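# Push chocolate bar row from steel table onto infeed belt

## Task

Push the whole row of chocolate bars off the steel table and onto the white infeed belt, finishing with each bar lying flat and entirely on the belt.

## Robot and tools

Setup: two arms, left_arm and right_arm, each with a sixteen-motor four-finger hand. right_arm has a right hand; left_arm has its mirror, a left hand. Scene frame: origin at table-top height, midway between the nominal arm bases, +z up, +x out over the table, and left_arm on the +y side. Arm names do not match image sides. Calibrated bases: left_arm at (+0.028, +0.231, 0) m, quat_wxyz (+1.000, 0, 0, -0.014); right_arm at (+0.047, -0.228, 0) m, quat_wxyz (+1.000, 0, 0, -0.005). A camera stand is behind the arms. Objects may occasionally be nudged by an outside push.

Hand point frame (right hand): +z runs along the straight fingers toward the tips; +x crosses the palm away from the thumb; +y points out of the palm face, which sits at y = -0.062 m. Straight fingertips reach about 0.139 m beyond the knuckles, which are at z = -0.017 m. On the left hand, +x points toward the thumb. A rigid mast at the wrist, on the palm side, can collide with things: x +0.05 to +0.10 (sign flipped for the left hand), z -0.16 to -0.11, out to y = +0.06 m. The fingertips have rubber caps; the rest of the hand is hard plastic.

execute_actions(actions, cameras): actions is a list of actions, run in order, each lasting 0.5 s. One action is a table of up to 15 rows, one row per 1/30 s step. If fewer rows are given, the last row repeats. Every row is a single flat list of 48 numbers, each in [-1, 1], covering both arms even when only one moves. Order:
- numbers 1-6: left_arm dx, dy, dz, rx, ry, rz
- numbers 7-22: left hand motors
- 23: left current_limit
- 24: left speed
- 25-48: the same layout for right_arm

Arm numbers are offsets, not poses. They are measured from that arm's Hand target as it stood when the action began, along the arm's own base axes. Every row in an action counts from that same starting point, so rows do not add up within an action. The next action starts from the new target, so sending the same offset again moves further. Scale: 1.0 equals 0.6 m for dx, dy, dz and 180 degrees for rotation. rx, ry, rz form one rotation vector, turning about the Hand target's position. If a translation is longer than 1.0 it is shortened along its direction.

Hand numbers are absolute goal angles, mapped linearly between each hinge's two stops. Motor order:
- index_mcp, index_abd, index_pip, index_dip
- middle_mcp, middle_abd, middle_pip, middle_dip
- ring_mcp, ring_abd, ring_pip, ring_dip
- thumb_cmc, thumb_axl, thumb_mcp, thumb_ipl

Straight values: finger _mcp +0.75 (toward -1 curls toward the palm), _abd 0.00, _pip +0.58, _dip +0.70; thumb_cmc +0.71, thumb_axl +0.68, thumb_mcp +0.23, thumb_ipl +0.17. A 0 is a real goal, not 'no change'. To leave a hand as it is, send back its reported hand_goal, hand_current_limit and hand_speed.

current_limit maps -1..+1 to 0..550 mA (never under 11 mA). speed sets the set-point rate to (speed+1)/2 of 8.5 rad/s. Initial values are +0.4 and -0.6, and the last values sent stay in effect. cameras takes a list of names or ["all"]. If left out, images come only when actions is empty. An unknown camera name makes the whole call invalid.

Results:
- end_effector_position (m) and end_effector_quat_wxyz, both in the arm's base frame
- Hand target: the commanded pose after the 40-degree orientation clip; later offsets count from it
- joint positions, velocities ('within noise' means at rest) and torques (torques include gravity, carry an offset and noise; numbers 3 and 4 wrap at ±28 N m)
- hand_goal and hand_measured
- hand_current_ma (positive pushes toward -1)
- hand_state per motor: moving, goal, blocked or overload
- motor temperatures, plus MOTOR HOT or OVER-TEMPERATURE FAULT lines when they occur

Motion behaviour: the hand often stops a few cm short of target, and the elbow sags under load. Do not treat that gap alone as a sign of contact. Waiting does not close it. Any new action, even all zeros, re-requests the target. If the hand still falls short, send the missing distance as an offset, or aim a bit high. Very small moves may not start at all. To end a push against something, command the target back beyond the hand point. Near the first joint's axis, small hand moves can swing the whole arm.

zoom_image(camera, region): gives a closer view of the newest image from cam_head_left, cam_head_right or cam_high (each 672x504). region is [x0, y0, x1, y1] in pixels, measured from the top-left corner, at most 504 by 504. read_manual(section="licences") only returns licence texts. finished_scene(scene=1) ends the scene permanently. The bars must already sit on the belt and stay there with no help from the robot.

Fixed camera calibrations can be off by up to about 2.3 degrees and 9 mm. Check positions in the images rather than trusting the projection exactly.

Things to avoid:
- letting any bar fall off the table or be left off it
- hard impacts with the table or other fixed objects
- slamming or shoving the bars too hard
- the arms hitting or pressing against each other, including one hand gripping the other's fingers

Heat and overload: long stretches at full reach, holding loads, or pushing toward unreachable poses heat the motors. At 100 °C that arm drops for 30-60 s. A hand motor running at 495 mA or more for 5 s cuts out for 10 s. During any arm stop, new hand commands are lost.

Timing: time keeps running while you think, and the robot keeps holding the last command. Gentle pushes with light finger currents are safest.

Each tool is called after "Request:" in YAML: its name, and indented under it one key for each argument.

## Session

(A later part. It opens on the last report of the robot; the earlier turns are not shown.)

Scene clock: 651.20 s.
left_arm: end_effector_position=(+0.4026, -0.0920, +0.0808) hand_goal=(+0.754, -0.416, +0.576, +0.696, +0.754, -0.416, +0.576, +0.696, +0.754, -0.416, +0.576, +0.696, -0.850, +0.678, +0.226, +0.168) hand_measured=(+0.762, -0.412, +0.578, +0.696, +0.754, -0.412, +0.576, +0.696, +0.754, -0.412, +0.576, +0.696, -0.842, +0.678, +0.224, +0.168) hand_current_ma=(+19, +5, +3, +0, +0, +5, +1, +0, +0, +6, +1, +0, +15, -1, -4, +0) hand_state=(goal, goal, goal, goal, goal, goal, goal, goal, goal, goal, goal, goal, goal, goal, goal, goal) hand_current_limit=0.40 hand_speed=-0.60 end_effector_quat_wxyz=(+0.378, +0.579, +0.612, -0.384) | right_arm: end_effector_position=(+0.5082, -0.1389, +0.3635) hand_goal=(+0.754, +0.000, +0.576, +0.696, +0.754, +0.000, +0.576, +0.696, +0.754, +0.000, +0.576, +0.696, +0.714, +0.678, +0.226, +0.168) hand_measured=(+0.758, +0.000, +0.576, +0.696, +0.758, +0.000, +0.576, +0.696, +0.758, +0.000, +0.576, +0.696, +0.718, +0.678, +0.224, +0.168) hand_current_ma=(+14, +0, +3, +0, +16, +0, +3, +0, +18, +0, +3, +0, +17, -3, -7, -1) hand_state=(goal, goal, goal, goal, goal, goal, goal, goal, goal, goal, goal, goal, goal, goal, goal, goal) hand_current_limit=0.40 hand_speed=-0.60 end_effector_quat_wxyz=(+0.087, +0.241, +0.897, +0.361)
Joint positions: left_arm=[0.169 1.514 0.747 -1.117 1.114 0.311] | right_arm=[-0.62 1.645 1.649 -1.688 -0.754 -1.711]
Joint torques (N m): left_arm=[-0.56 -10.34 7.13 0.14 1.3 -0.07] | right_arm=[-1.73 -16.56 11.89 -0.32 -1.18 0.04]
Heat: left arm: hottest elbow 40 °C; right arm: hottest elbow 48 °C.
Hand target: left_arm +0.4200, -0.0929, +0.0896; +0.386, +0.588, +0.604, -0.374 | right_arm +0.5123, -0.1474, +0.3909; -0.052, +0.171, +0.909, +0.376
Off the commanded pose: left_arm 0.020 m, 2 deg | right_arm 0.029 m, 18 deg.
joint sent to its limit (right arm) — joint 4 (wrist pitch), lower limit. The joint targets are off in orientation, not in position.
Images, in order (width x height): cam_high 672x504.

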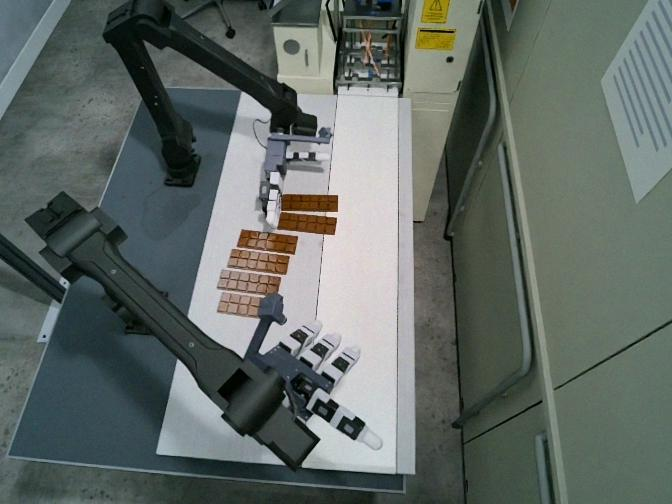

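Request:
execute_actions:
  actions:
    - [[0.05,0.0014,0,0,0,0,0.754,-0.417,0.576,0.696,0.754,-0.417,0.576,0.696,0.754,-0.417,0.576,0.696,-0.85,0.678,0.226,0.168,0.4,-0.6,0,0,0,0,0,0,0.754,0,0.576,0.696,0.754,0,0.576,0.696,0.754,0,0.576,0.696,0.714,0.678,0.226,0.168,0.4,-0.6]]
    - [[0.05,0.0014,0,0,0,0,0.754,-0.417,0.576,0.696,0.754,-0.417,0.576,0.696,0.754,-0.417,0.576,0.696,-0.85,0.678,0.226,0.168,0.4,-0.6,0,0,0,0,0,0,0.754,0,0.576,0.696,0.754,0,0.576,0.696,0.754,0,0.576,0.696,0.714,0.678,0.226,0.168,0.4,-0.6]]
    - [[0.05,0.0014,0.001,0,0,0,0.754,-0.417,0.576,0.696,0.754,-0.417,0.576,0.696,0.754,-0.417,0.576,0.696,-0.85,0.678,0.226,0.168,0.4,-0.6,0,0,0,0,0,0,0.754,0,0.576,0.696,0.754,0,0.576,0.696,0.754,0,0.576,0.696,0.714,0.678,0.226,0.168,0.4,-0.6]]
  cameras: ["cam_high"]

Request:
zoom_image:
  camera: "cam_high"
  region: [240, 150, 420, 260]

Scene clock: 670.57 s.
left_arm: end_effector_position=(+0.4939, -0.0882, +0.0824) hand_goal=(+0.754, -0.416, +0.576, +0.696, +0.754, -0.416, +0.576, +0.696, +0.754, -0.416, +0.576, +0.696, -0.850, +0.678, +0.226, +0.168) hand_measured=(+0.760, -0.412, +0.578, +0.696, +0.754, -0.412, +0.576, +0.696, +0.754, -0.412, +0.576, +0.696, -0.842, +0.678, +0.224, +0.168) hand_current_ma=(+14, +5, +4, +0, +0, +5, +1, +0, +0, +6, +1, +0, +15, -1, -4, +0) hand_state=(goal, goal, goal, goal, goal, goal, goal, goal, goal, goal, goal, goal, goal, goal, goal, goal) hand_current_limit=0.40 hand_speed=-0.60 end_effector_quat_wxyz=(+0.381, +0.581, +0.610, -0.381) | right_arm: end_effector_position=(+0.5082, -0.1389, +0.3635) hand_goal=(+0.754, +0.000, +0.576, +0.696, +0.754, +0.000, +0.576, +0.696, +0.754, +0.000, +0.576, +0.696, +0.714, +0.678, +0.226, +0.168) hand_measured=(+0.758, +0.000, +0.576, +0.696, +0.758, +0.000, +0.576, +0.696, +0.758, +0.000, +0.576, +0.696, +0.718, +0.678, +0.224, +0.168) hand_current_ma=(+14, +0, +3, +0, +16, +0, +3, +0, +18, +0, +3, +0, +17, -3, -7, -1) hand_state=(goal, goal, goal, goal, goal, goal, goal, goal, goal, goal, goal, goal, goal, goal, goal, goal) hand_current_limit=0.40 hand_speed=-0.60 end_effector_quat_wxyz=(+0.087, +0.241, +0.897, +0.361)
Joint positions: left_arm=[0.14 1.699 0.992 -1.11 1.123 0.248] | right_arm=[-0.62 1.645 1.649 -1.688 -0.754 -1.711]
Joint torques (N m): left_arm=[-0.67 -13.68 7.82 -0.2 1.2 -0.09] | right_arm=[-1.85 -16.5 11.88 -0.32 -1.19 0.04]
Heat: left arm: hottest elbow 41 °C; right arm: hottest elbow 49 °C.
Hand target: left_arm +0.5099, -0.0903, +0.0901; +0.386, +0.588, +0.604, -0.374 | right_arm +0.5123, -0.1474, +0.3909; -0.052, +0.171, +0.909, +0.376
Off the commanded pose: left_arm 0.018 m, 1 deg | right_arm 0.029 m, 18 deg.
joint sent to its limit (right arm) — joint 4 (wrist pitch), lower limit. The joint targets are off in orientation, not in position.
Images, in order (width x height): cam_high 672x504.

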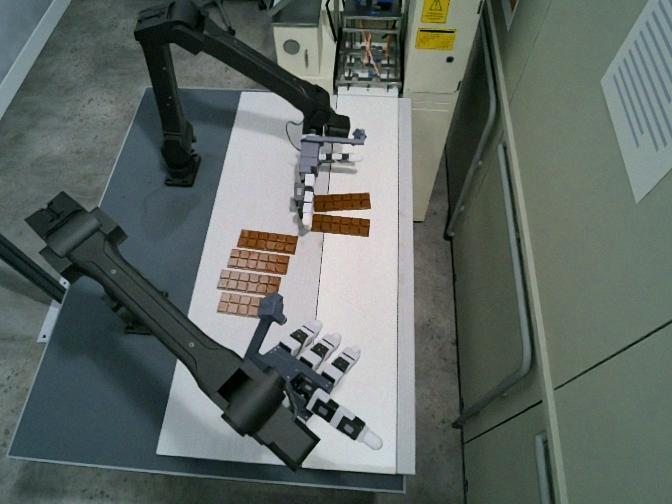

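Scaled by 2.800.

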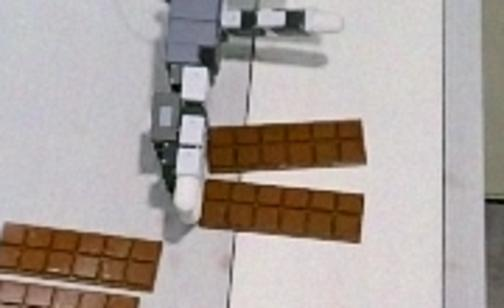

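Request:
execute_actions:
  actions:
    - [[0.05,0.0014,0,0,0,0,0.754,-0.417,0.576,0.696,0.754,-0.417,0.576,0.696,0.754,-0.417,0.576,0.696,-0.85,0.678,0.226,0.168,0.4,-0.6,0,0,0,0,0,0,0.754,0,0.576,0.696,0.754,0,0.576,0.696,0.754,0,0.576,0.696,0.714,0.678,0.226,0.168,0.4,-0.6]]
    - [[0.045,0.0014,0,0,0,0,0.754,-0.417,0.576,0.696,0.754,-0.417,0.576,0.696,0.754,-0.417,0.576,0.696,-0.85,0.678,0.226,0.168,0.4,-0.6,0,0,0,0,0,0,0.754,0,0.576,0.696,0.754,0,0.576,0.696,0.754,0,0.576,0.696,0.714,0.678,0.226,0.168,0.4,-0.6]]
  cameras: ["cam_high"]

Request:
zoom_image:
  camera: "cam_high"
  region: [240, 150, 420, 260]

Scene clock: 697.00 s.
left_arm: end_effector_position=(+0.5536, -0.0858, +0.0843) hand_goal=(+0.754, -0.416, +0.576, +0.696, +0.754, -0.416, +0.576, +0.696, +0.754, -0.416, +0.576, +0.696, -0.850, +0.678, +0.226, +0.168) hand_measured=(+0.762, -0.412, +0.578, +0.696, +0.754, -0.412, +0.576, +0.696, +0.754, -0.412, +0.576, +0.696, -0.842, +0.678, +0.224, +0.168) hand_current_ma=(+18, +5, +4, +0, +0, +5, +1, +0, +0, +6, +1, +0, +15, -1, -4, +0) hand_state=(goal, goal, goal, goal, goal, goal, goal, goal, goal, goal, goal, goal, goal, goal, goal, goal) hand_current_limit=0.40 hand_speed=-0.60 end_effector_quat_wxyz=(+0.385, +0.583, +0.608, -0.377) | right_arm: end_effector_position=(+0.5082, -0.1389, +0.3635) hand_goal=(+0.754, +0.000, +0.576, +0.696, +0.754, +0.000, +0.576, +0.696, +0.754, +0.000, +0.576, +0.696, +0.714, +0.678, +0.226, +0.168) hand_measured=(+0.758, +0.000, +0.576, +0.696, +0.758, +0.000, +0.576, +0.696, +0.758, +0.000, +0.576, +0.696, +0.718, +0.678, +0.224, +0.168) hand_current_ma=(+14, +0, +3, +0, +16, +0, +3, +0, +18, +0, +3, +0, +17, -3, -7, -1) hand_state=(goal, goal, goal, goal, goal, goal, goal, goal, goal, goal, goal, goal, goal, goal, goal, goal) hand_current_limit=0.40 hand_speed=-0.60 end_effector_quat_wxyz=(+0.087, +0.241, +0.897, +0.361)
Joint positions: left_arm=[0.128 1.813 1.164 -1.126 1.128 0.215] | right_arm=[-0.62 1.645 1.649 -1.688 -0.754 -1.711]
Joint torques (N m): left_arm=[-0.62 -15.5 8.05 -0.66 1.11 -0.04] | right_arm=[-1.79 -16.5 11.88 -0.31 -1.19 0.04]
Heat: left arm: hottest elbow 43 °C; right arm: hottest elbow 49 °C.
Hand target: left_arm +0.5669, -0.0887, +0.0902; +0.386, +0.588, +0.604, -0.374 | right_arm +0.5123, -0.1474, +0.3909; -0.052, +0.171, +0.909, +0.376
Off the commanded pose: left_arm 0.015 m, 1 deg | right_arm 0.029 m, 18 deg.
joint sent to its limit (right arm) — joint 4 (wrist pitch), lower limit. The joint targets are off in orientation, not in position.
Images, in order (width x height): cam_high 672x504.

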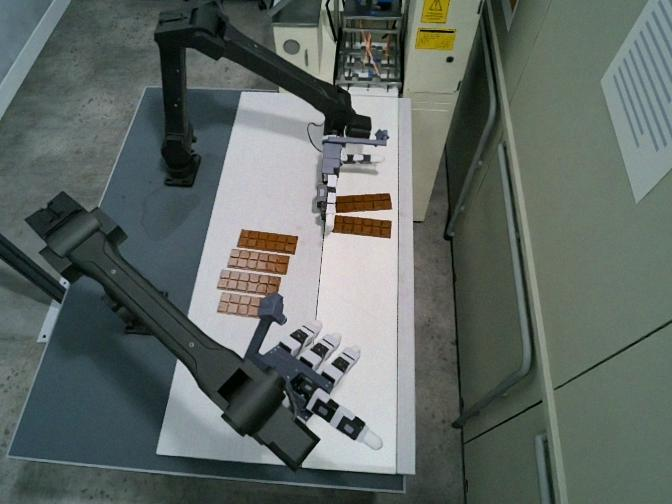

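Scaled by 2.800.

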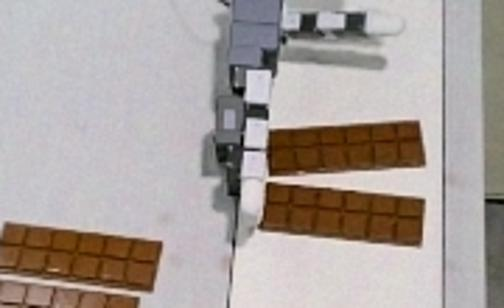

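Request:
execute_actions:
  actions:
    - [[-0.05,0,0.01,0,0,0,0.754,-0.417,0.576,0.696,0.754,-0.417,0.576,0.696,0.754,-0.417,0.576,0.696,-0.85,0.678,0.226,0.168,0.4,-0.6,0,0,0,0,0,0,0.754,0,0.576,0.696,0.754,0,0.576,0.696,0.754,0,0.576,0.696,0.714,0.678,0.226,0.168,0.4,-0.6]]
    - [[-0.1,0,0.07,0,0,0,0.754,-0.417,0.576,0.696,0.754,-0.417,0.576,0.696,0.754,-0.417,0.576,0.696,-0.85,0.678,0.226,0.168,0.4,-0.6,0,0,0,0,0,0,0.754,0,0.576,0.696,0.754,0,0.576,0.696,0.754,0,0.576,0.696,0.714,0.678,0.226,0.168,0.4,-0.6]]
    - [[-0.1167,-0.1,0,0,0,0,0.754,-0.417,0.576,0.696,0.754,-0.417,0.576,0.696,0.754,-0.417,0.576,0.696,-0.85,0.678,0.226,0.168,0.4,-0.6,0,0,0,0,0,0,0.754,0,0.576,0.696,0.754,0,0.576,0.696,0.754,0,0.576,0.696,0.714,0.678,0.226,0.168,0.4,-0.6]]
    - [[-0.1167,-0.1167,0,0,0,0,0.754,-0.417,0.576,0.696,0.754,-0.417,0.576,0.696,0.754,-0.417,0.576,0.696,-0.85,0.678,0.226,0.168,0.4,-0.6,0,0,0,0,0,0,0.754,0,0.576,0.696,0.754,0,0.576,0.696,0.754,0,0.576,0.696,0.714,0.678,0.226,0.168,0.4,-0.6]]
    - [[-0.0833,-0.1167,0,0,0,0,0.754,-0.417,0.576,0.696,0.754,-0.417,0.576,0.696,0.754,-0.417,0.576,0.696,-0.85,0.678,0.226,0.168,0.4,-0.6,0,0,0,0,0,0,0.754,0,0.576,0.696,0.754,0,0.576,0.696,0.754,0,0.576,0.696,0.714,0.678,0.226,0.168,0.4,-0.6]]
    - [[-0.045,-0.1167,0,0,0,0,0.754,-0.417,0.576,0.696,0.754,-0.417,0.576,0.696,0.754,-0.417,0.576,0.696,-0.85,0.678,0.226,0.168,0.4,-0.6,0,0,0,0,0,0,0.754,0,0.576,0.696,0.754,0,0.576,0.696,0.754,0,0.576,0.696,0.714,0.678,0.226,0.168,0.4,-0.6]]
  cameras: ["cam_high", "cam_head_right"]

Request:
zoom_image:
  camera: "cam_high"
  region: [170, 180, 410, 340]

Scene clock: 732.83 s.
left_arm: end_effector_position=(+0.2600, -0.3535, +0.1352) hand_goal=(+0.754, -0.416, +0.576, +0.696, +0.754, -0.416, +0.576, +0.696, +0.754, -0.416, +0.576, +0.696, -0.850, +0.678, +0.226, +0.168) hand_measured=(+0.754, -0.412, +0.578, +0.696, +0.754, -0.412, +0.576, +0.696, +0.754, -0.412, +0.576, +0.696, -0.842, +0.678, +0.224, +0.168) hand_current_ma=(-1, +5, +2, +0, -1, +5, +1, +0, -1, +6, +1, +0, +19, -1, -3, +0) hand_state=(goal, goal, goal, goal, goal, goal, goal, goal, goal, goal, goal, goal, goal, goal, goal, goal) hand_current_limit=0.40 hand_speed=-0.60 end_effector_quat_wxyz=(+0.379, +0.590, +0.608, -0.372) | right_arm: end_effector_position=(+0.5082, -0.1389, +0.3635) hand_goal=(+0.754, +0.000, +0.576, +0.696, +0.754, +0.000, +0.576, +0.696, +0.754, +0.000, +0.576, +0.696, +0.714, +0.678, +0.226, +0.168) hand_measured=(+0.758, +0.000, +0.576, +0.696, +0.758, +0.000, +0.576, +0.696, +0.758, +0.000, +0.576, +0.696, +0.718, +0.678, +0.224, +0.168) hand_current_ma=(+14, +0, +3, +0, +16, +0, +3, +0, +18, +0, +3, +0, +17, -3, -7, -1) hand_state=(goal, goal, goal, goal, goal, goal, goal, goal, goal, goal, goal, goal, goal, goal, goal, goal) hand_current_limit=0.40 hand_speed=-0.60 end_effector_quat_wxyz=(+0.087, +0.241, +0.897, +0.361)
Joint positions: left_arm=[-0.883 1.067 0.44 0.076 0.587 -1.248] | right_arm=[-0.62 1.645 1.649 -1.688 -0.754 -1.711]
Joint torques (N m): left_arm=[-0.67 -6.83 7.01 2.89 0.23 -0.07] | right_arm=[-1.85 -16.56 11.88 -0.32 -1.18 0.04]
Heat: left arm: hottest elbow 42 °C; right arm: hottest elbow 50 °C.
Hand target: left_arm +0.2598, -0.3587, +0.1381; +0.386, +0.588, +0.604, -0.374 | right_arm +0.5123, -0.1474, +0.3909; -0.052, +0.171, +0.909, +0.376
Off the commanded pose: left_arm 0.006 m, 1 deg | right_arm 0.029 m, 18 deg.
joint sent to its limit (right arm) — joint 4 (wrist pitch), lower limit. The joint targets are off in orientation, not in position.
Images, in order (width x height): cam_head_right 672x504, cam_high 672x504.

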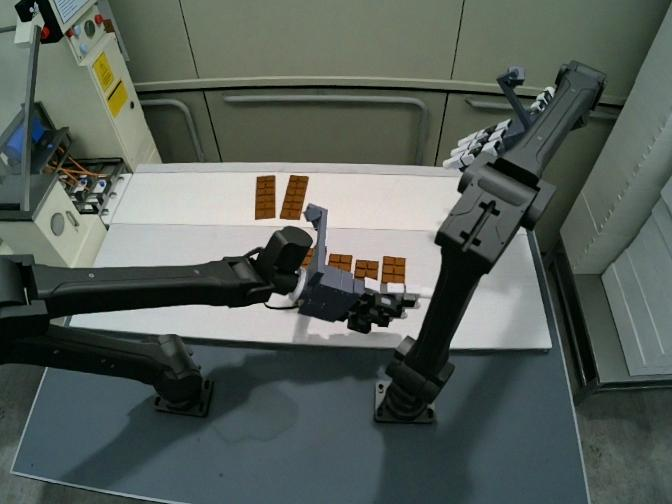

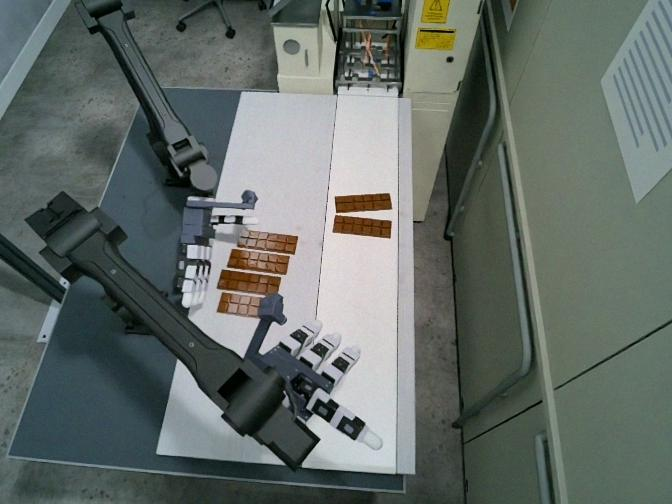

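Scaled by 2.100.

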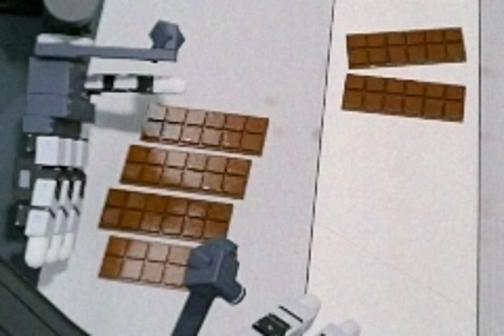

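Request:
execute_actions:
  actions:
    - [[0,0.015,-0.04,0,0,0,0.754,-0.417,0.576,0.696,0.754,-0.417,0.576,0.696,0.754,-0.417,0.576,0.696,-0.85,0.678,0.226,0.168,0.4,-0.6,0,0,0,0,0,0,0.754,0,0.576,0.696,0.754,0,0.576,0.696,0.754,0,0.576,0.696,0.714,0.678,0.226,0.168,0.4,-0.6]]
    - [[0,0,-0.04,0,0,0,0.754,-0.417,0.576,0.696,0.754,-0.417,0.576,0.696,0.754,-0.417,0.576,0.696,-0.85,0.678,0.226,0.168,0.4,-0.6,0,0,0,0,0,0,0.754,0,0.576,0.696,0.754,0,0.576,0.696,0.754,0,0.576,0.696,0.714,0.678,0.226,0.168,0.4,-0.6]]
  cameras: ["cam_high"]

Request:
zoom_image:
  camera: "cam_high"
  region: [160, 200, 300, 340]

Scene clock: 754.70 s.
left_arm: end_effector_position=(+0.2554, -0.3500, +0.0887) hand_goal=(+0.754, -0.416, +0.576, +0.696, +0.754, -0.416, +0.576, +0.696, +0.754, -0.416, +0.576, +0.696, -0.850, +0.678, +0.226, +0.168) hand_measured=(+0.754, -0.414, +0.578, +0.696, +0.754, -0.412, +0.576, +0.696, +0.754, -0.412, +0.576, +0.696, -0.842, +0.678, +0.224, +0.168) hand_current_ma=(-1, +2, +2, +0, -1, +5, +1, +0, -1, +6, +1, +0, +19, -1, -3, +0) hand_state=(goal, goal, goal, goal, goal, goal, goal, goal, goal, goal, goal, goal, goal, goal, goal, goal) hand_current_limit=0.40 hand_speed=-0.60 end_effector_quat_wxyz=(+0.378, +0.591, +0.606, -0.375) | right_arm: end_effector_position=(+0.5082, -0.1389, +0.3635) hand_goal=(+0.754, +0.000, +0.576, +0.696, +0.754, +0.000, +0.576, +0.696, +0.754, +0.000, +0.576, +0.696, +0.714, +0.678, +0.226, +0.168) hand_measured=(+0.758, +0.000, +0.576, +0.696, +0.758, +0.000, +0.576, +0.696, +0.758, +0.000, +0.576, +0.696, +0.718, +0.678, +0.224, +0.168) hand_current_ma=(+14, +0, +3, +0, +16, +0, +3, +0, +18, +0, +3, +0, +17, -3, -7, -1) hand_state=(goal, goal, goal, goal, goal, goal, goal, goal, goal, goal, goal, goal, goal, goal, goal, goal) hand_current_limit=0.40 hand_speed=-0.60 end_effector_quat_wxyz=(+0.087, +0.241, +0.897, +0.361)
Joint positions: left_arm=[-0.883 1.197 0.358 0.289 0.595 -1.248] | right_arm=[-0.62 1.645 1.649 -1.688 -0.754 -1.711]
Joint torques (N m): left_arm=[1.03 -7.24 5.74 2.99 0.38 0.03] | right_arm=[-1.73 -16.5 11.88 -0.32 -1.19 0.04]
Heat: left arm: hottest elbow 41 °C; right arm: hottest elbow 50 °C.
Hand target: left_arm +0.2600, -0.3497, +0.0902; +0.386, +0.588, +0.604, -0.374 | right_arm +0.5123, -0.1474, +0.3909; -0.052, +0.171, +0.909, +0.376
Off the commanded pose: left_arm 0.005 m, 1 deg | right_arm 0.029 m, 18 deg.
joint sent to its limit (right arm) — joint 4 (wrist pitch), lower limit. The joint targets are off in orientation, not in position.
Images, in order (width x height): cam_high 672x504.

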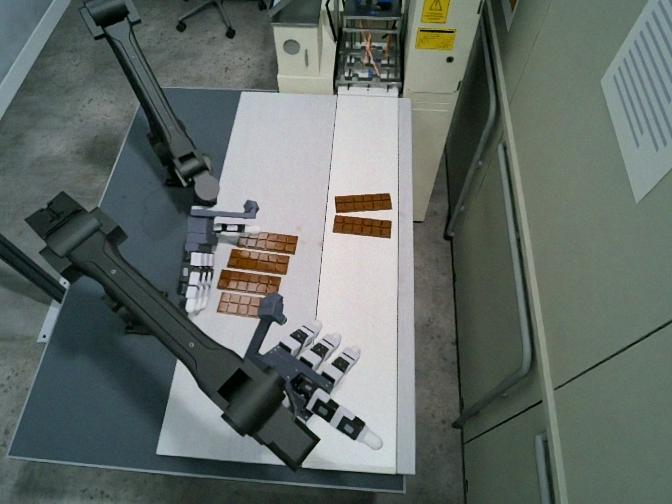

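Scaled by 3.600.

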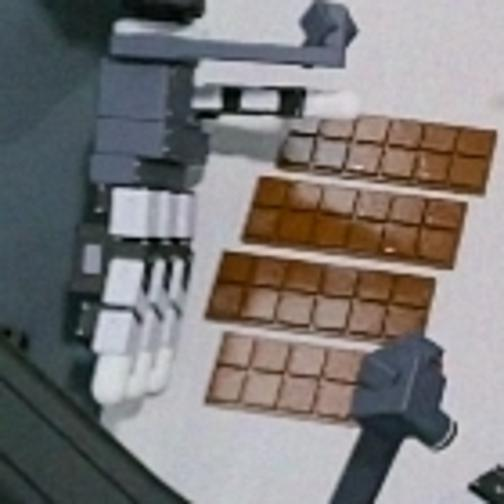

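Request:
execute_actions:
  actions:
    - [[0.03,-0.014,0.003,0,0,0,0.754,-0.417,0.576,0.696,0.754,-0.417,0.576,0.696,0.754,-0.417,0.576,0.696,-0.85,0.678,0.226,0.168,0.4,-0.6,0,0,0,0,0,0,0.754,0,0.576,0.696,0.754,0,0.576,0.696,0.754,0,0.576,0.696,0.714,0.678,0.226,0.168,0.4,-0.6]]
    - [[0.05,0.0014,0.002,0,0,0,0.754,-0.417,0.576,0.696,0.754,-0.417,0.576,0.696,0.754,-0.417,0.576,0.696,-0.85,0.678,0.226,0.168,0.4,-0.6,0,0,0,0,0,0,0.754,0,0.576,0.696,0.754,0,0.576,0.696,0.754,0,0.576,0.696,0.714,0.678,0.226,0.168,0.4,-0.6]]
    - [[0.05,0.0014,0.002,0,0,0,0.754,-0.417,0.576,0.696,0.754,-0.417,0.576,0.696,0.754,-0.417,0.576,0.696,-0.85,0.678,0.226,0.168,0.4,-0.6,0,0,0,0,0,0,0.754,0,0.576,0.696,0.754,0,0.576,0.696,0.754,0,0.576,0.696,0.714,0.678,0.226,0.168,0.4,-0.6]]
  cameras: ["cam_high", "cam_head_right"]

Request:
zoom_image:
  camera: "cam_high"
  region: [160, 200, 340, 340]

Request:
zoom_image:
  camera: "cam_head_right"
  region: [280, 200, 460, 340]

Scene clock: 778.00 s.
left_arm: end_effector_position=(+0.3231, -0.3487, +0.0846) hand_goal=(+0.754, -0.416, +0.576, +0.696, +0.754, -0.416, +0.576, +0.696, +0.754, -0.416, +0.576, +0.696, -0.850, +0.678, +0.226, +0.168) hand_measured=(+0.766, -0.414, +0.578, +0.696, +0.754, -0.412, +0.576, +0.696, +0.754, -0.412, +0.576, +0.696, -0.840, +0.678, +0.224, +0.168) hand_current_ma=(+28, +2, +4, +0, -1, +5, +1, +0, -1, +6, +1, +0, +20, -1, -3, +0) hand_state=(goal, goal, goal, goal, goal, goal, goal, goal, goal, goal, goal, goal, goal, goal, goal, goal) hand_current_limit=0.40 hand_speed=-0.60 end_effector_quat_wxyz=(+0.377, +0.586, +0.609, -0.379) | right_arm: end_effector_position=(+0.5082, -0.1389, +0.3635) hand_goal=(+0.754, +0.000, +0.576, +0.696, +0.754, +0.000, +0.576, +0.696, +0.754, +0.000, +0.576, +0.696, +0.714, +0.678, +0.226, +0.168) hand_measured=(+0.758, +0.000, +0.576, +0.696, +0.758, +0.000, +0.576, +0.696, +0.758, +0.000, +0.576, +0.696, +0.718, +0.678, +0.224, +0.168) hand_current_ma=(+14, +0, +3, +0, +16, +0, +3, +0, +18, +0, +3, +0, +17, -3, -7, -1) hand_state=(goal, goal, goal, goal, goal, goal, goal, goal, goal, goal, goal, goal, goal, goal, goal, goal) hand_current_limit=0.40 hand_speed=-0.60 end_effector_quat_wxyz=(+0.087, +0.241, +0.897, +0.361)
Joint positions: left_arm=[-0.711 1.347 0.482 0.245 0.74 -1.143] | right_arm=[-0.62 1.645 1.649 -1.688 -0.754 -1.711]
Joint torques (N m): left_arm=[0.91 -8.7 8.36 1.18 0.45 0.14] | right_arm=[-1.79 -16.56 11.86 -0.32 -1.18 0.04]
Heat: left arm: hottest elbow 42 °C; right arm: hottest elbow 50 °C.
Hand target: left_arm +0.3378, -0.3565, +0.0944; +0.386, +0.588, +0.604, -0.374 | right_arm +0.5123, -0.1474, +0.3909; -0.052, +0.171, +0.909, +0.376
Off the commanded pose: left_arm 0.019 m, 1 deg | right_arm 0.029 m, 18 deg.
joint sent to its limit (right arm) — joint 4 (wrist pitch), lower limit. The joint targets are off in orientation, not in position.
Images, in order (width x height): cam_head_right 672x504, cam_high 672x504.

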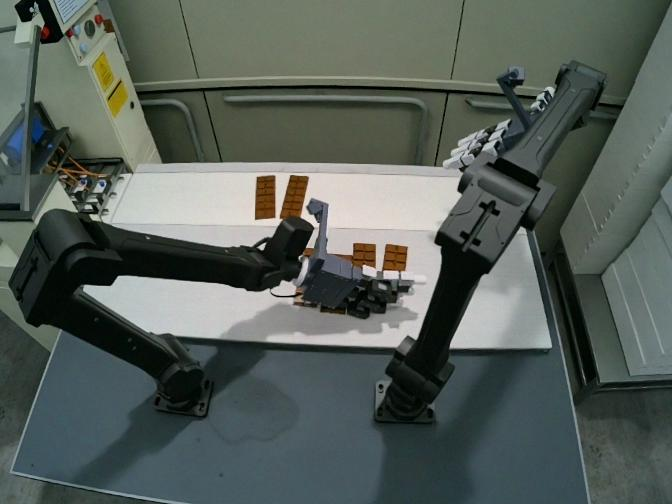

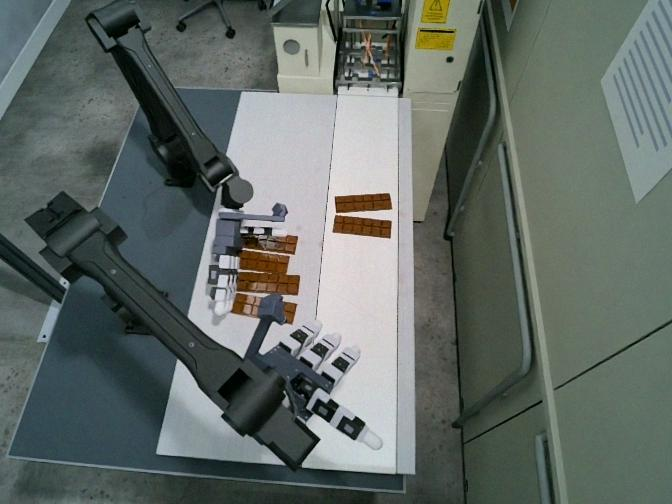

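Scaled by 2.800.

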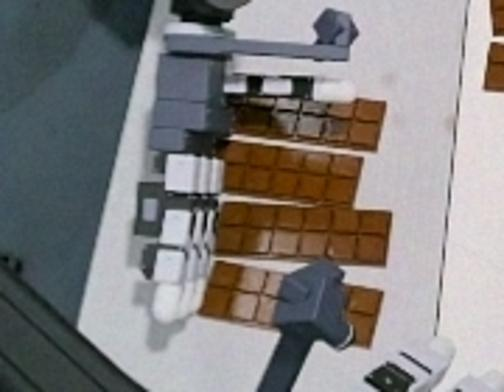

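Scaled by 2.800.

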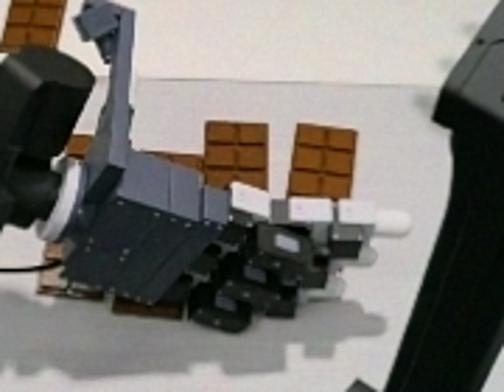

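Request:
execute_actions:
  actions:
    - [[0.05,0.0014,0.008,0,0,0,0.754,-0.417,0.576,0.696,0.754,-0.417,0.576,0.696,0.754,-0.417,0.576,0.696,-0.85,0.678,0.226,0.168,0.4,-0.6,0,0,0,0,0,0,0.754,0,0.576,0.696,0.754,0,0.576,0.696,0.754,0,0.576,0.696,0.714,0.678,0.226,0.168,0.4,-0.6]]
    - [[0.05,0.0014,0.003,0,0,0,0.754,-0.417,0.576,0.696,0.754,-0.417,0.576,0.696,0.754,-0.417,0.576,0.696,-0.85,0.678,0.226,0.168,0.4,-0.6,0,0,0,0,0,0,0.754,0,0.576,0.696,0.754,0,0.576,0.696,0.754,0,0.576,0.696,0.714,0.678,0.226,0.168,0.4,-0.6]]
    - [[0.05,0.0014,0.003,0,0,0,0.754,-0.417,0.576,0.696,0.754,-0.417,0.576,0.696,0.754,-0.417,0.576,0.696,-0.85,0.678,0.226,0.168,0.4,-0.6,0,0,0,0,0,0,0.754,0,0.576,0.696,0.754,0,0.576,0.696,0.754,0,0.576,0.696,0.714,0.678,0.226,0.168,0.4,-0.6]]
  cameras: ["cam_high", "cam_head_right"]

Request:
zoom_image:
  camera: "cam_high"
  region: [190, 200, 390, 350]

Scene clock: 791.87 s.
left_arm: end_effector_position=(+0.4101, -0.3459, +0.0874) hand_goal=(+0.754, -0.416, +0.576, +0.696, +0.754, -0.416, +0.576, +0.696, +0.754, -0.416, +0.576, +0.696, -0.850, +0.678, +0.226, +0.168) hand_measured=(+0.760, -0.414, +0.578, +0.696, +0.754, -0.412, +0.576, +0.696, +0.754, -0.412, +0.576, +0.696, -0.840, +0.678, +0.224, +0.168) hand_current_ma=(+12, +3, +5, +0, -1, +5, +1, +0, -1, +6, +1, +0, +20, -1, -3, +0) hand_state=(goal, goal, goal, goal, goal, goal, goal, goal, goal, goal, goal, goal, goal, goal, goal, goal) hand_current_limit=0.40 hand_speed=-0.60 end_effector_quat_wxyz=(+0.372, +0.585, +0.613, -0.379) | right_arm: end_effector_position=(+0.5082, -0.1389, +0.3635) hand_goal=(+0.754, +0.000, +0.576, +0.696, +0.754, +0.000, +0.576, +0.696, +0.754, +0.000, +0.576, +0.696, +0.714, +0.678, +0.226, +0.168) hand_measured=(+0.758, +0.000, +0.576, +0.696, +0.758, +0.000, +0.576, +0.696, +0.758, +0.000, +0.576, +0.696, +0.718, +0.678, +0.224, +0.168) hand_current_ma=(+14, +0, +3, +0, +16, +0, +3, +0, +18, +0, +3, +0, +17, -3, -7, -1) hand_state=(goal, goal, goal, goal, goal, goal, goal, goal, goal, goal, goal, goal, goal, goal, goal, goal) hand_current_limit=0.40 hand_speed=-0.60 end_effector_quat_wxyz=(+0.087, +0.241, +0.897, +0.361)
Joint positions: left_arm=[-0.557 1.503 0.689 0.084 0.858 -1.007] | right_arm=[-0.62 1.645 1.649 -1.688 -0.754 -1.711]
Joint torques (N m): left_arm=[0.79 -11.93 8.96 1.14 0.73 0.13] | right_arm=[-1.79 -16.44 11.88 -0.32 -1.18 0.04]
Heat: left arm: hottest elbow 43 °C; right arm: hottest elbow 51 °C.
Hand target: left_arm +0.4279, -0.3539, +0.1028; +0.386, +0.588, +0.604, -0.374 | right_arm +0.5123, -0.1474, +0.3909; -0.052, +0.171, +0.909, +0.376
Off the commanded pose: left_arm 0.025 m, 2 deg | right_arm 0.029 m, 18 deg.
joint sent to its limit (right arm) — joint 4 (wrist pitch), lower limit. The joint targets are off in orientation, not in position.
Images, in order (width x height): cam_head_right 672x504, cam_high 672x504.

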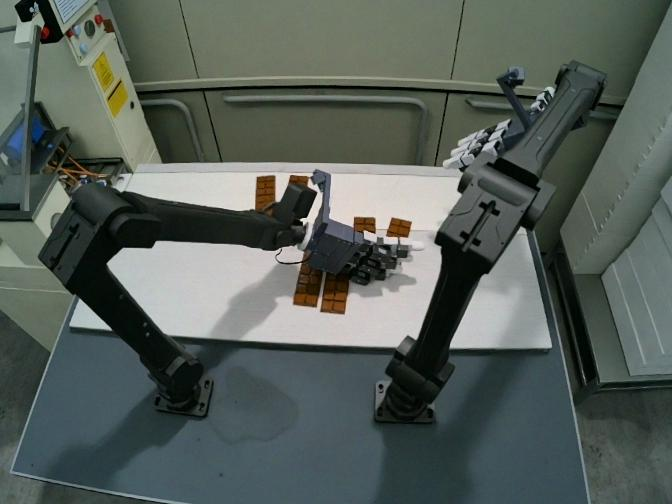

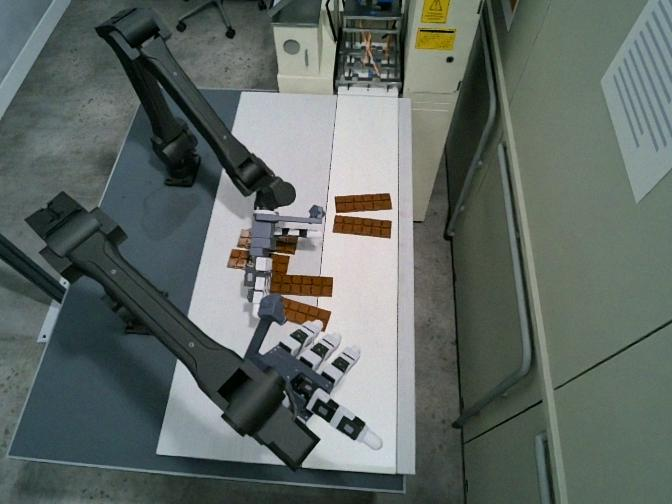

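Scaled by 2.520.

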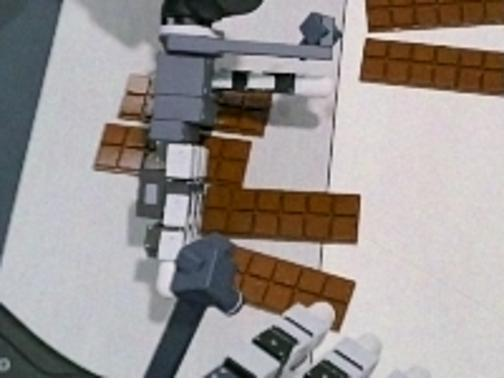

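Request:
execute_actions:
  actions:
    - [[-0.075,0,0.003,0,0,0,0.754,-0.417,0.576,0.696,0.754,-0.417,0.576,0.696,0.754,-0.417,0.576,0.696,-0.85,0.678,0.226,0.168,0.4,-0.6,0,0,0,0,0,0,0.754,0,0.576,0.696,0.754,0,0.576,0.696,0.754,0,0.576,0.696,0.714,0.678,0.226,0.168,0.4,-0.6]]
    - [[0,-0.04,0,0,0,0.028,0.754,-0.417,0.576,0.696,0.754,-0.417,0.576,0.696,0.754,-0.417,0.576,0.696,-0.85,0.678,0.226,0.168,0.4,-0.6,0,0,0,0,0,0,0.754,0,0.576,0.696,0.754,0,0.576,0.696,0.754,0,0.576,0.696,0.714,0.678,0.226,0.168,0.4,-0.6]]
  cameras: ["cam_high", "cam_head_left"]

Request:
zoom_image:
  camera: "cam_high"
  region: [190, 200, 390, 350]

Request:
zoom_image:
  camera: "cam_head_left"
  region: [260, 200, 460, 350]

Scene clock: 808.47 s.
left_arm: end_effector_position=(+0.3795, -0.3732, +0.1006) hand_goal=(+0.754, -0.416, +0.576, +0.696, +0.754, -0.416, +0.576, +0.696, +0.754, -0.416, +0.576, +0.696, -0.850, +0.678, +0.226, +0.168) hand_measured=(+0.754, -0.414, +0.578, +0.696, +0.754, -0.412, +0.576, +0.696, +0.754, -0.412, +0.576, +0.696, -0.840, +0.678, +0.224, +0.168) hand_current_ma=(+0, +3, +3, +0, -1, +5, +1, +0, -1, +6, +1, +0, +20, -1, -3, +0) hand_state=(goal, goal, goal, goal, goal, goal, goal, goal, goal, goal, goal, goal, goal, goal, goal, goal) hand_current_limit=0.40 hand_speed=-0.60 end_effector_quat_wxyz=(+0.394, +0.563, +0.634, -0.355) | right_arm: end_effector_position=(+0.5082, -0.1389, +0.3635) hand_goal=(+0.754, +0.000, +0.576, +0.696, +0.754, +0.000, +0.576, +0.696, +0.754, +0.000, +0.576, +0.696, +0.714, +0.678, +0.226, +0.168) hand_measured=(+0.758, +0.000, +0.576, +0.696, +0.758, +0.000, +0.576, +0.696, +0.758, +0.000, +0.576, +0.696, +0.718, +0.678, +0.224, +0.168) hand_current_ma=(+14, +0, +3, +0, +16, +0, +3, +0, +18, +0, +3, +0, +17, -3, -7, -1) hand_state=(goal, goal, goal, goal, goal, goal, goal, goal, goal, goal, goal, goal, goal, goal, goal, goal) hand_current_limit=0.40 hand_speed=-0.60 end_effector_quat_wxyz=(+0.087, +0.241, +0.897, +0.361)
Joint positions: left_arm=[-0.704 1.443 0.635 0.221 0.665 -1.188] | right_arm=[-0.62 1.645 1.649 -1.688 -0.754 -1.711]
Joint torques (N m): left_arm=[-0.09 -11.28 6.43 2.82 0.32 -0.07] | right_arm=[-1.79 -16.56 11.86 -0.31 -1.19 0.05]
Heat: left arm: hottest elbow 44 °C; right arm: hottest elbow 51 °C.
Hand target: left_arm +0.3829, -0.3780, +0.1046; +0.402, +0.561, +0.630, -0.357 | right_arm +0.5123, -0.1474, +0.3909; -0.052, +0.171, +0.909, +0.376
Off the commanded pose: left_arm 0.007 m, 1 deg | right_arm 0.029 m, 18 deg.
joint sent to its limit (right arm) — joint 4 (wrist pitch), lower limit. The joint targets are off in orientation, not in position.
Images, in order (width x height): cam_head_left 672x504, cam_high 672x504.

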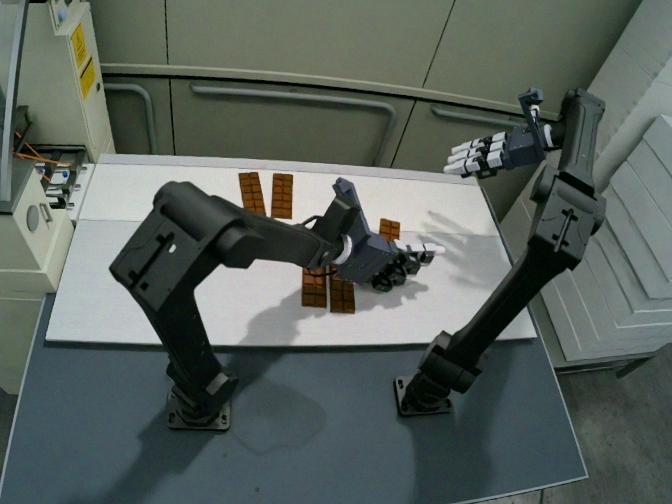

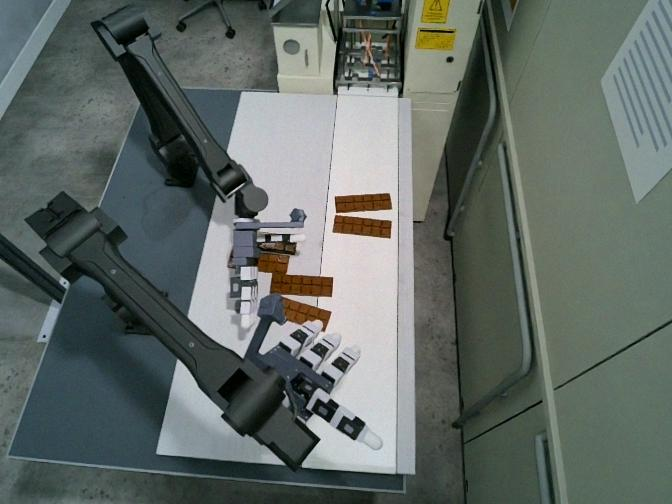

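Scaled by 2.520.

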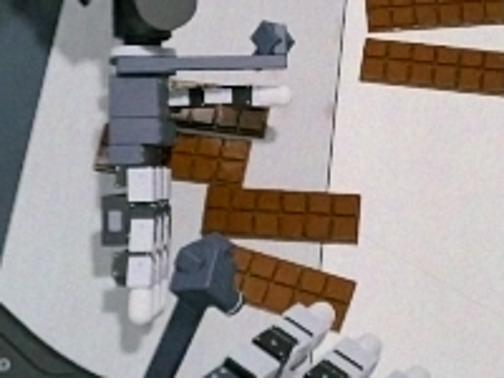

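Scaled by 2.520.

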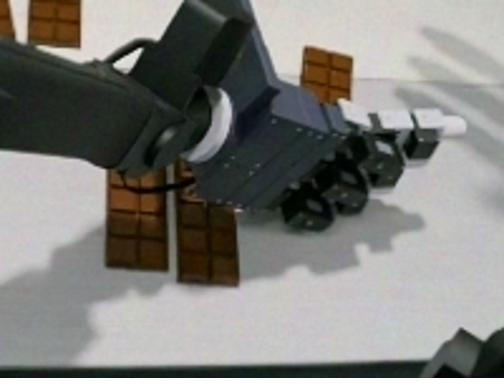

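Request:
execute_actions:
  actions:
    - [[0,0.03,-0.018,0,0,-0.056,0.754,-0.417,0.459,0.696,0.754,-0.417,0.576,0.696,0.754,-0.417,0.576,0.696,-0.85,0.678,0.226,0.168,0.4,-0.6,0,0,0,0,0,0,0.754,0,0.576,0.696,0.754,0,0.576,0.696,0.754,0,0.576,0.696,0.714,0.678,0.226,0.168,0.4,-0.6]]
    - [[0.02,0,0,0,0,0,0.754,-0.417,0.459,0.696,0.754,-0.417,0.576,0.696,0.754,-0.417,0.576,0.696,-0.85,0.678,0.226,0.168,0.4,-0.6,0,0,0,0,0,0,0.754,0,0.576,0.696,0.754,0,0.576,0.696,0.754,0,0.576,0.696,0.714,0.678,0.226,0.168,0.4,-0.6]]
  cameras: ["cam_high", "cam_head_right"]

Request:
zoom_image:
  camera: "cam_high"
  region: [190, 200, 390, 350]

Request:
zoom_image:
  camera: "cam_head_right"
  region: [280, 180, 460, 320]

Scene clock: 854.90 s.
left_arm: end_effector_position=(+0.3787, -0.3552, +0.0849) hand_goal=(+0.754, -0.416, +0.460, +0.696, +0.754, -0.416, +0.576, +0.696, +0.754, -0.416, +0.576, +0.696, -0.850, +0.678, +0.226, +0.168) hand_measured=(+0.754, -0.414, +0.462, +0.696, +0.752, -0.412, +0.576, +0.696, +0.752, -0.412, +0.576, +0.696, -0.840, +0.678, +0.224, +0.168) hand_current_ma=(+1, +2, +3, +0, -2, +5, +1, +0, -1, +6, +1, +0, +20, -1, -3, +0) hand_state=(goal, goal, goal, goal, goal, goal, goal, goal, goal, goal, goal, goal, goal, goal, goal, goal) hand_current_limit=0.40 hand_speed=-0.60 end_effector_quat_wxyz=(+0.360, +0.613, +0.581, -0.396) | right_arm: end_effector_position=(+0.5082, -0.1389, +0.3635) hand_goal=(+0.754, +0.000, +0.576, +0.696, +0.754, +0.000, +0.576, +0.696, +0.754, +0.000, +0.576, +0.696, +0.714, +0.678, +0.226, +0.168) hand_measured=(+0.758, +0.000, +0.576, +0.696, +0.758, +0.000, +0.576, +0.696, +0.758, +0.000, +0.576, +0.696, +0.718, +0.678, +0.224, +0.168) hand_current_ma=(+14, +0, +3, +0, +16, +0, +3, +0, +18, +0, +3, +0, +17, -3, -7, -1) hand_state=(goal, goal, goal, goal, goal, goal, goal, goal, goal, goal, goal, goal, goal, goal, goal, goal) hand_current_limit=0.40 hand_speed=-0.60 end_effector_quat_wxyz=(+0.087, +0.241, +0.897, +0.361)
Joint positions: left_arm=[-0.585 1.479 0.651 0.062 0.909 -0.943] | right_arm=[-0.62 1.645 1.649 -1.688 -0.754 -1.711]
Joint torques (N m): left_arm=[1.08 -10.87 8.34 0.95 0.65 0.14] | right_arm=[-1.79 -16.56 11.88 -0.32 -1.19 0.04]
Heat: left arm: hottest elbow 43 °C; right arm: hottest elbow 51 °C.
Hand target: left_arm +0.3949, -0.3600, +0.0938; +0.369, +0.614, +0.578, -0.391 | right_arm +0.5123, -0.1474, +0.3909; -0.052, +0.171, +0.909, +0.376
Off the commanded pose: left_arm 0.019 m, 1 deg | right_arm 0.029 m, 18 deg.
joint sent to its limit (right arm) — joint 4 (wrist pitch), lower limit. The joint targets are off in orientation, not in position.
Images, in order (width x height): cam_head_right 672x504, cam_high 672x504.

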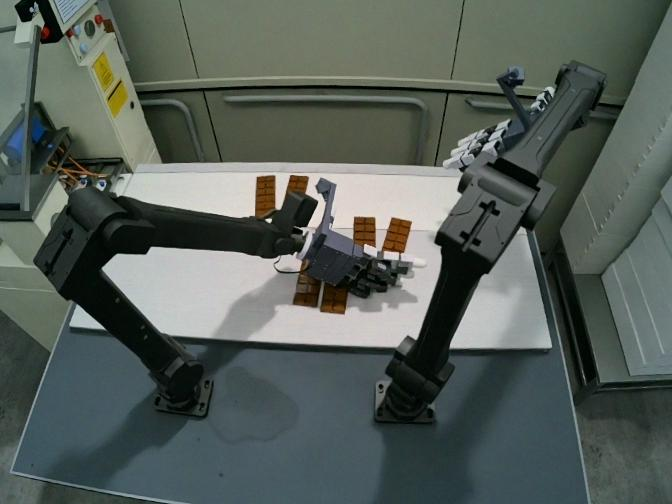

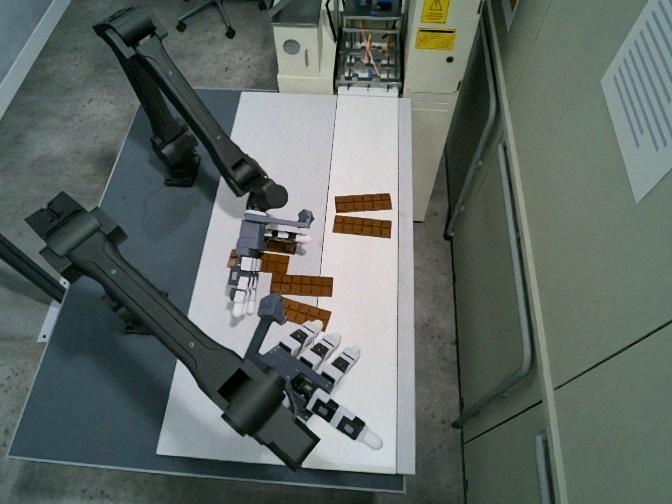

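Scaled by 2.520.

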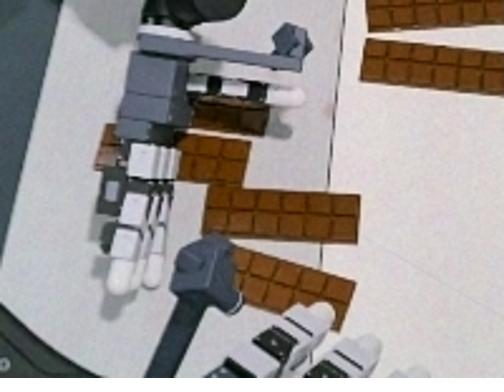

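Scaled by 2.800.

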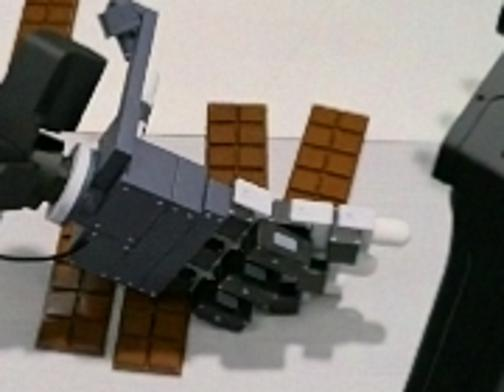

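Request:
execute_actions:
  actions:
    - [[0.02,-0.026,0.003,0,0,0,0.754,-0.417,0.459,0.696,0.754,-0.417,0.576,0.696,0.754,-0.417,0.576,0.696,-0.85,0.678,0.226,0.168,0.4,-0.6,0,0,0,0,0,0,0.754,0,0.576,0.696,0.754,0,0.576,0.696,0.754,0,0.576,0.696,0.714,0.678,0.226,0.168,0.4,-0.6]]
    - [[0.05,0.0014,0.003,0,0,0,0.754,-0.417,0.459,0.696,0.754,-0.417,0.576,0.696,0.754,-0.417,0.576,0.696,-0.85,0.678,0.226,0.168,0.4,-0.6,0,0,0,0,0,0,0.754,0,0.576,0.696,0.754,0,0.576,0.696,0.754,0,0.576,0.696,0.714,0.678,0.226,0.168,0.4,-0.6]]
    - [[0.05,0.0014,0.003,0,0,0,0.754,-0.417,0.459,0.696,0.754,-0.417,0.576,0.696,0.754,-0.417,0.576,0.696,-0.85,0.678,0.226,0.168,0.4,-0.6,0,0,0,0,0,0,0.754,0,0.576,0.696,0.754,0,0.576,0.696,0.754,0,0.576,0.696,0.714,0.678,0.226,0.168,0.4,-0.6]]
  cameras: ["cam_high", "cam_head_right"]

Request:
zoom_image:
  camera: "cam_high"
  region: [200, 200, 400, 350]

Request:
zoom_image:
  camera: "cam_head_right"
  region: [280, 180, 460, 320]

Scene clock: 869.67 s.
left_arm: end_effector_position=(+0.4492, -0.3677, +0.0863) hand_goal=(+0.754, -0.416, +0.460, +0.696, +0.754, -0.416, +0.576, +0.696, +0.754, -0.416, +0.576, +0.696, -0.850, +0.678, +0.226, +0.168) hand_measured=(+0.760, -0.414, +0.462, +0.696, +0.752, -0.412, +0.576, +0.696, +0.752, -0.412, +0.576, +0.696, -0.840, +0.678, +0.224, +0.168) hand_current_ma=(+11, +2, +5, +1, -2, +5, +1, +0, -2, +6, +1, +0, +20, -1, -3, +0) hand_state=(goal, goal, goal, goal, goal, goal, goal, goal, goal, goal, goal, goal, goal, goal, goal, goal) hand_current_limit=0.40 hand_speed=-0.60 end_effector_quat_wxyz=(+0.357, +0.611, +0.585, -0.396) | right_arm: end_effector_position=(+0.5082, -0.1389, +0.3635) hand_goal=(+0.754, +0.000, +0.576, +0.696, +0.754, +0.000, +0.576, +0.696, +0.754, +0.000, +0.576, +0.696, +0.714, +0.678, +0.226, +0.168) hand_measured=(+0.758, +0.000, +0.576, +0.696, +0.758, +0.000, +0.576, +0.696, +0.758, +0.000, +0.576, +0.696, +0.718, +0.678, +0.224, +0.168) hand_current_ma=(+14, +0, +3, +0, +16, +0, +3, +0, +18, +0, +3, +0, +17, -3, -7, -1) hand_state=(goal, goal, goal, goal, goal, goal, goal, goal, goal, goal, goal, goal, goal, goal, goal, goal) hand_current_limit=0.40 hand_speed=-0.60 end_effector_quat_wxyz=(+0.087, +0.241, +0.897, +0.361)
Joint positions: left_arm=[-0.521 1.624 0.853 -0.064 0.95 -0.869] | right_arm=[-0.62 1.645 1.649 -1.688 -0.754 -1.711]
Joint torques (N m): left_arm=[0.79 -13.74 8.94 0.91 0.8 0.12] | right_arm=[-1.73 -16.56 11.86 -0.32 -1.19 0.04]
Motor temperatures (°C): left_arm=[30 32 44 27 29 26] | right_arm=[31 36 52 30 35 27]
Heat: left arm: hottest elbow 44 °C; right arm: hottest elbow 52 °C.
Hand target: left_arm +0.4668, -0.3738, +0.0991; +0.369, +0.614, +0.578, -0.391 | right_arm +0.5123, -0.1474, +0.3909; -0.052, +0.171, +0.909, +0.376
Off the commanded pose: left_arm 0.023 m, 2 deg | right_arm 0.029 m, 18 deg.
joint sent to its limit (right arm) — joint 4 (wrist pitch), lower limit. The joint targets are off in orientation, not in position.
Images, in order (width x height): cam_head_right 672x504, cam_high 672x504.

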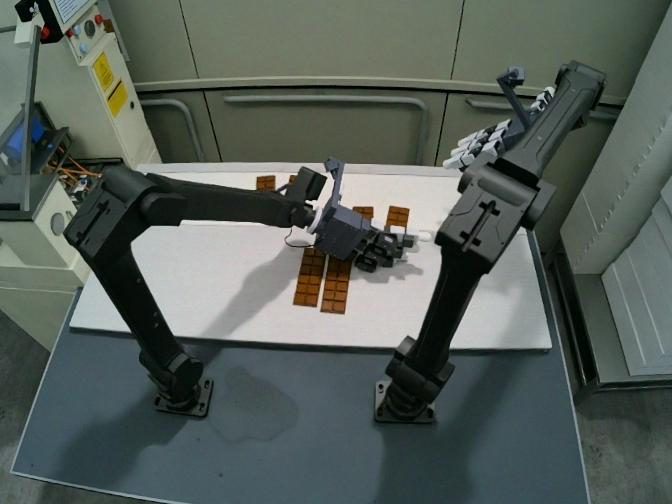

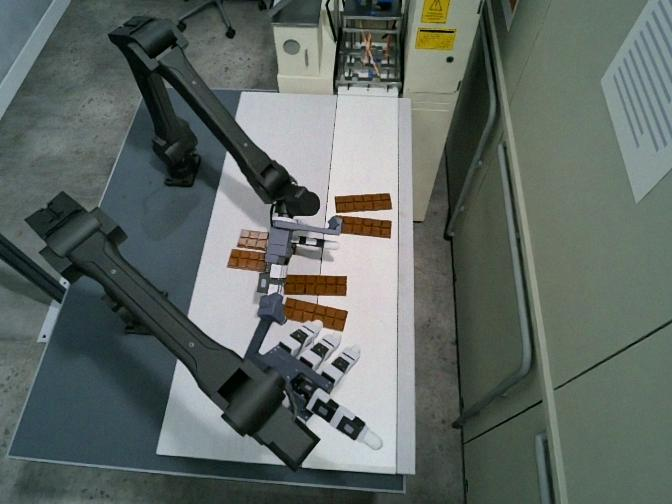

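Scaled by 2.520.

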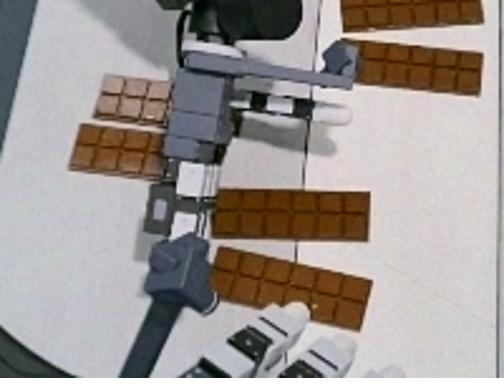

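Scaled by 2.800.

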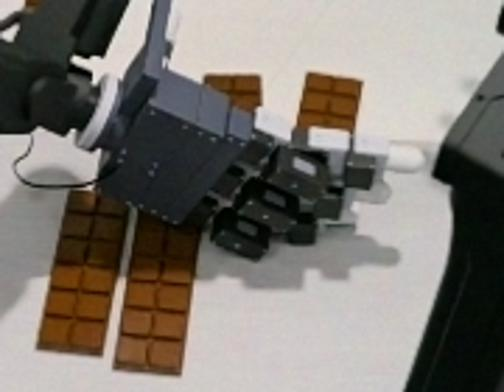

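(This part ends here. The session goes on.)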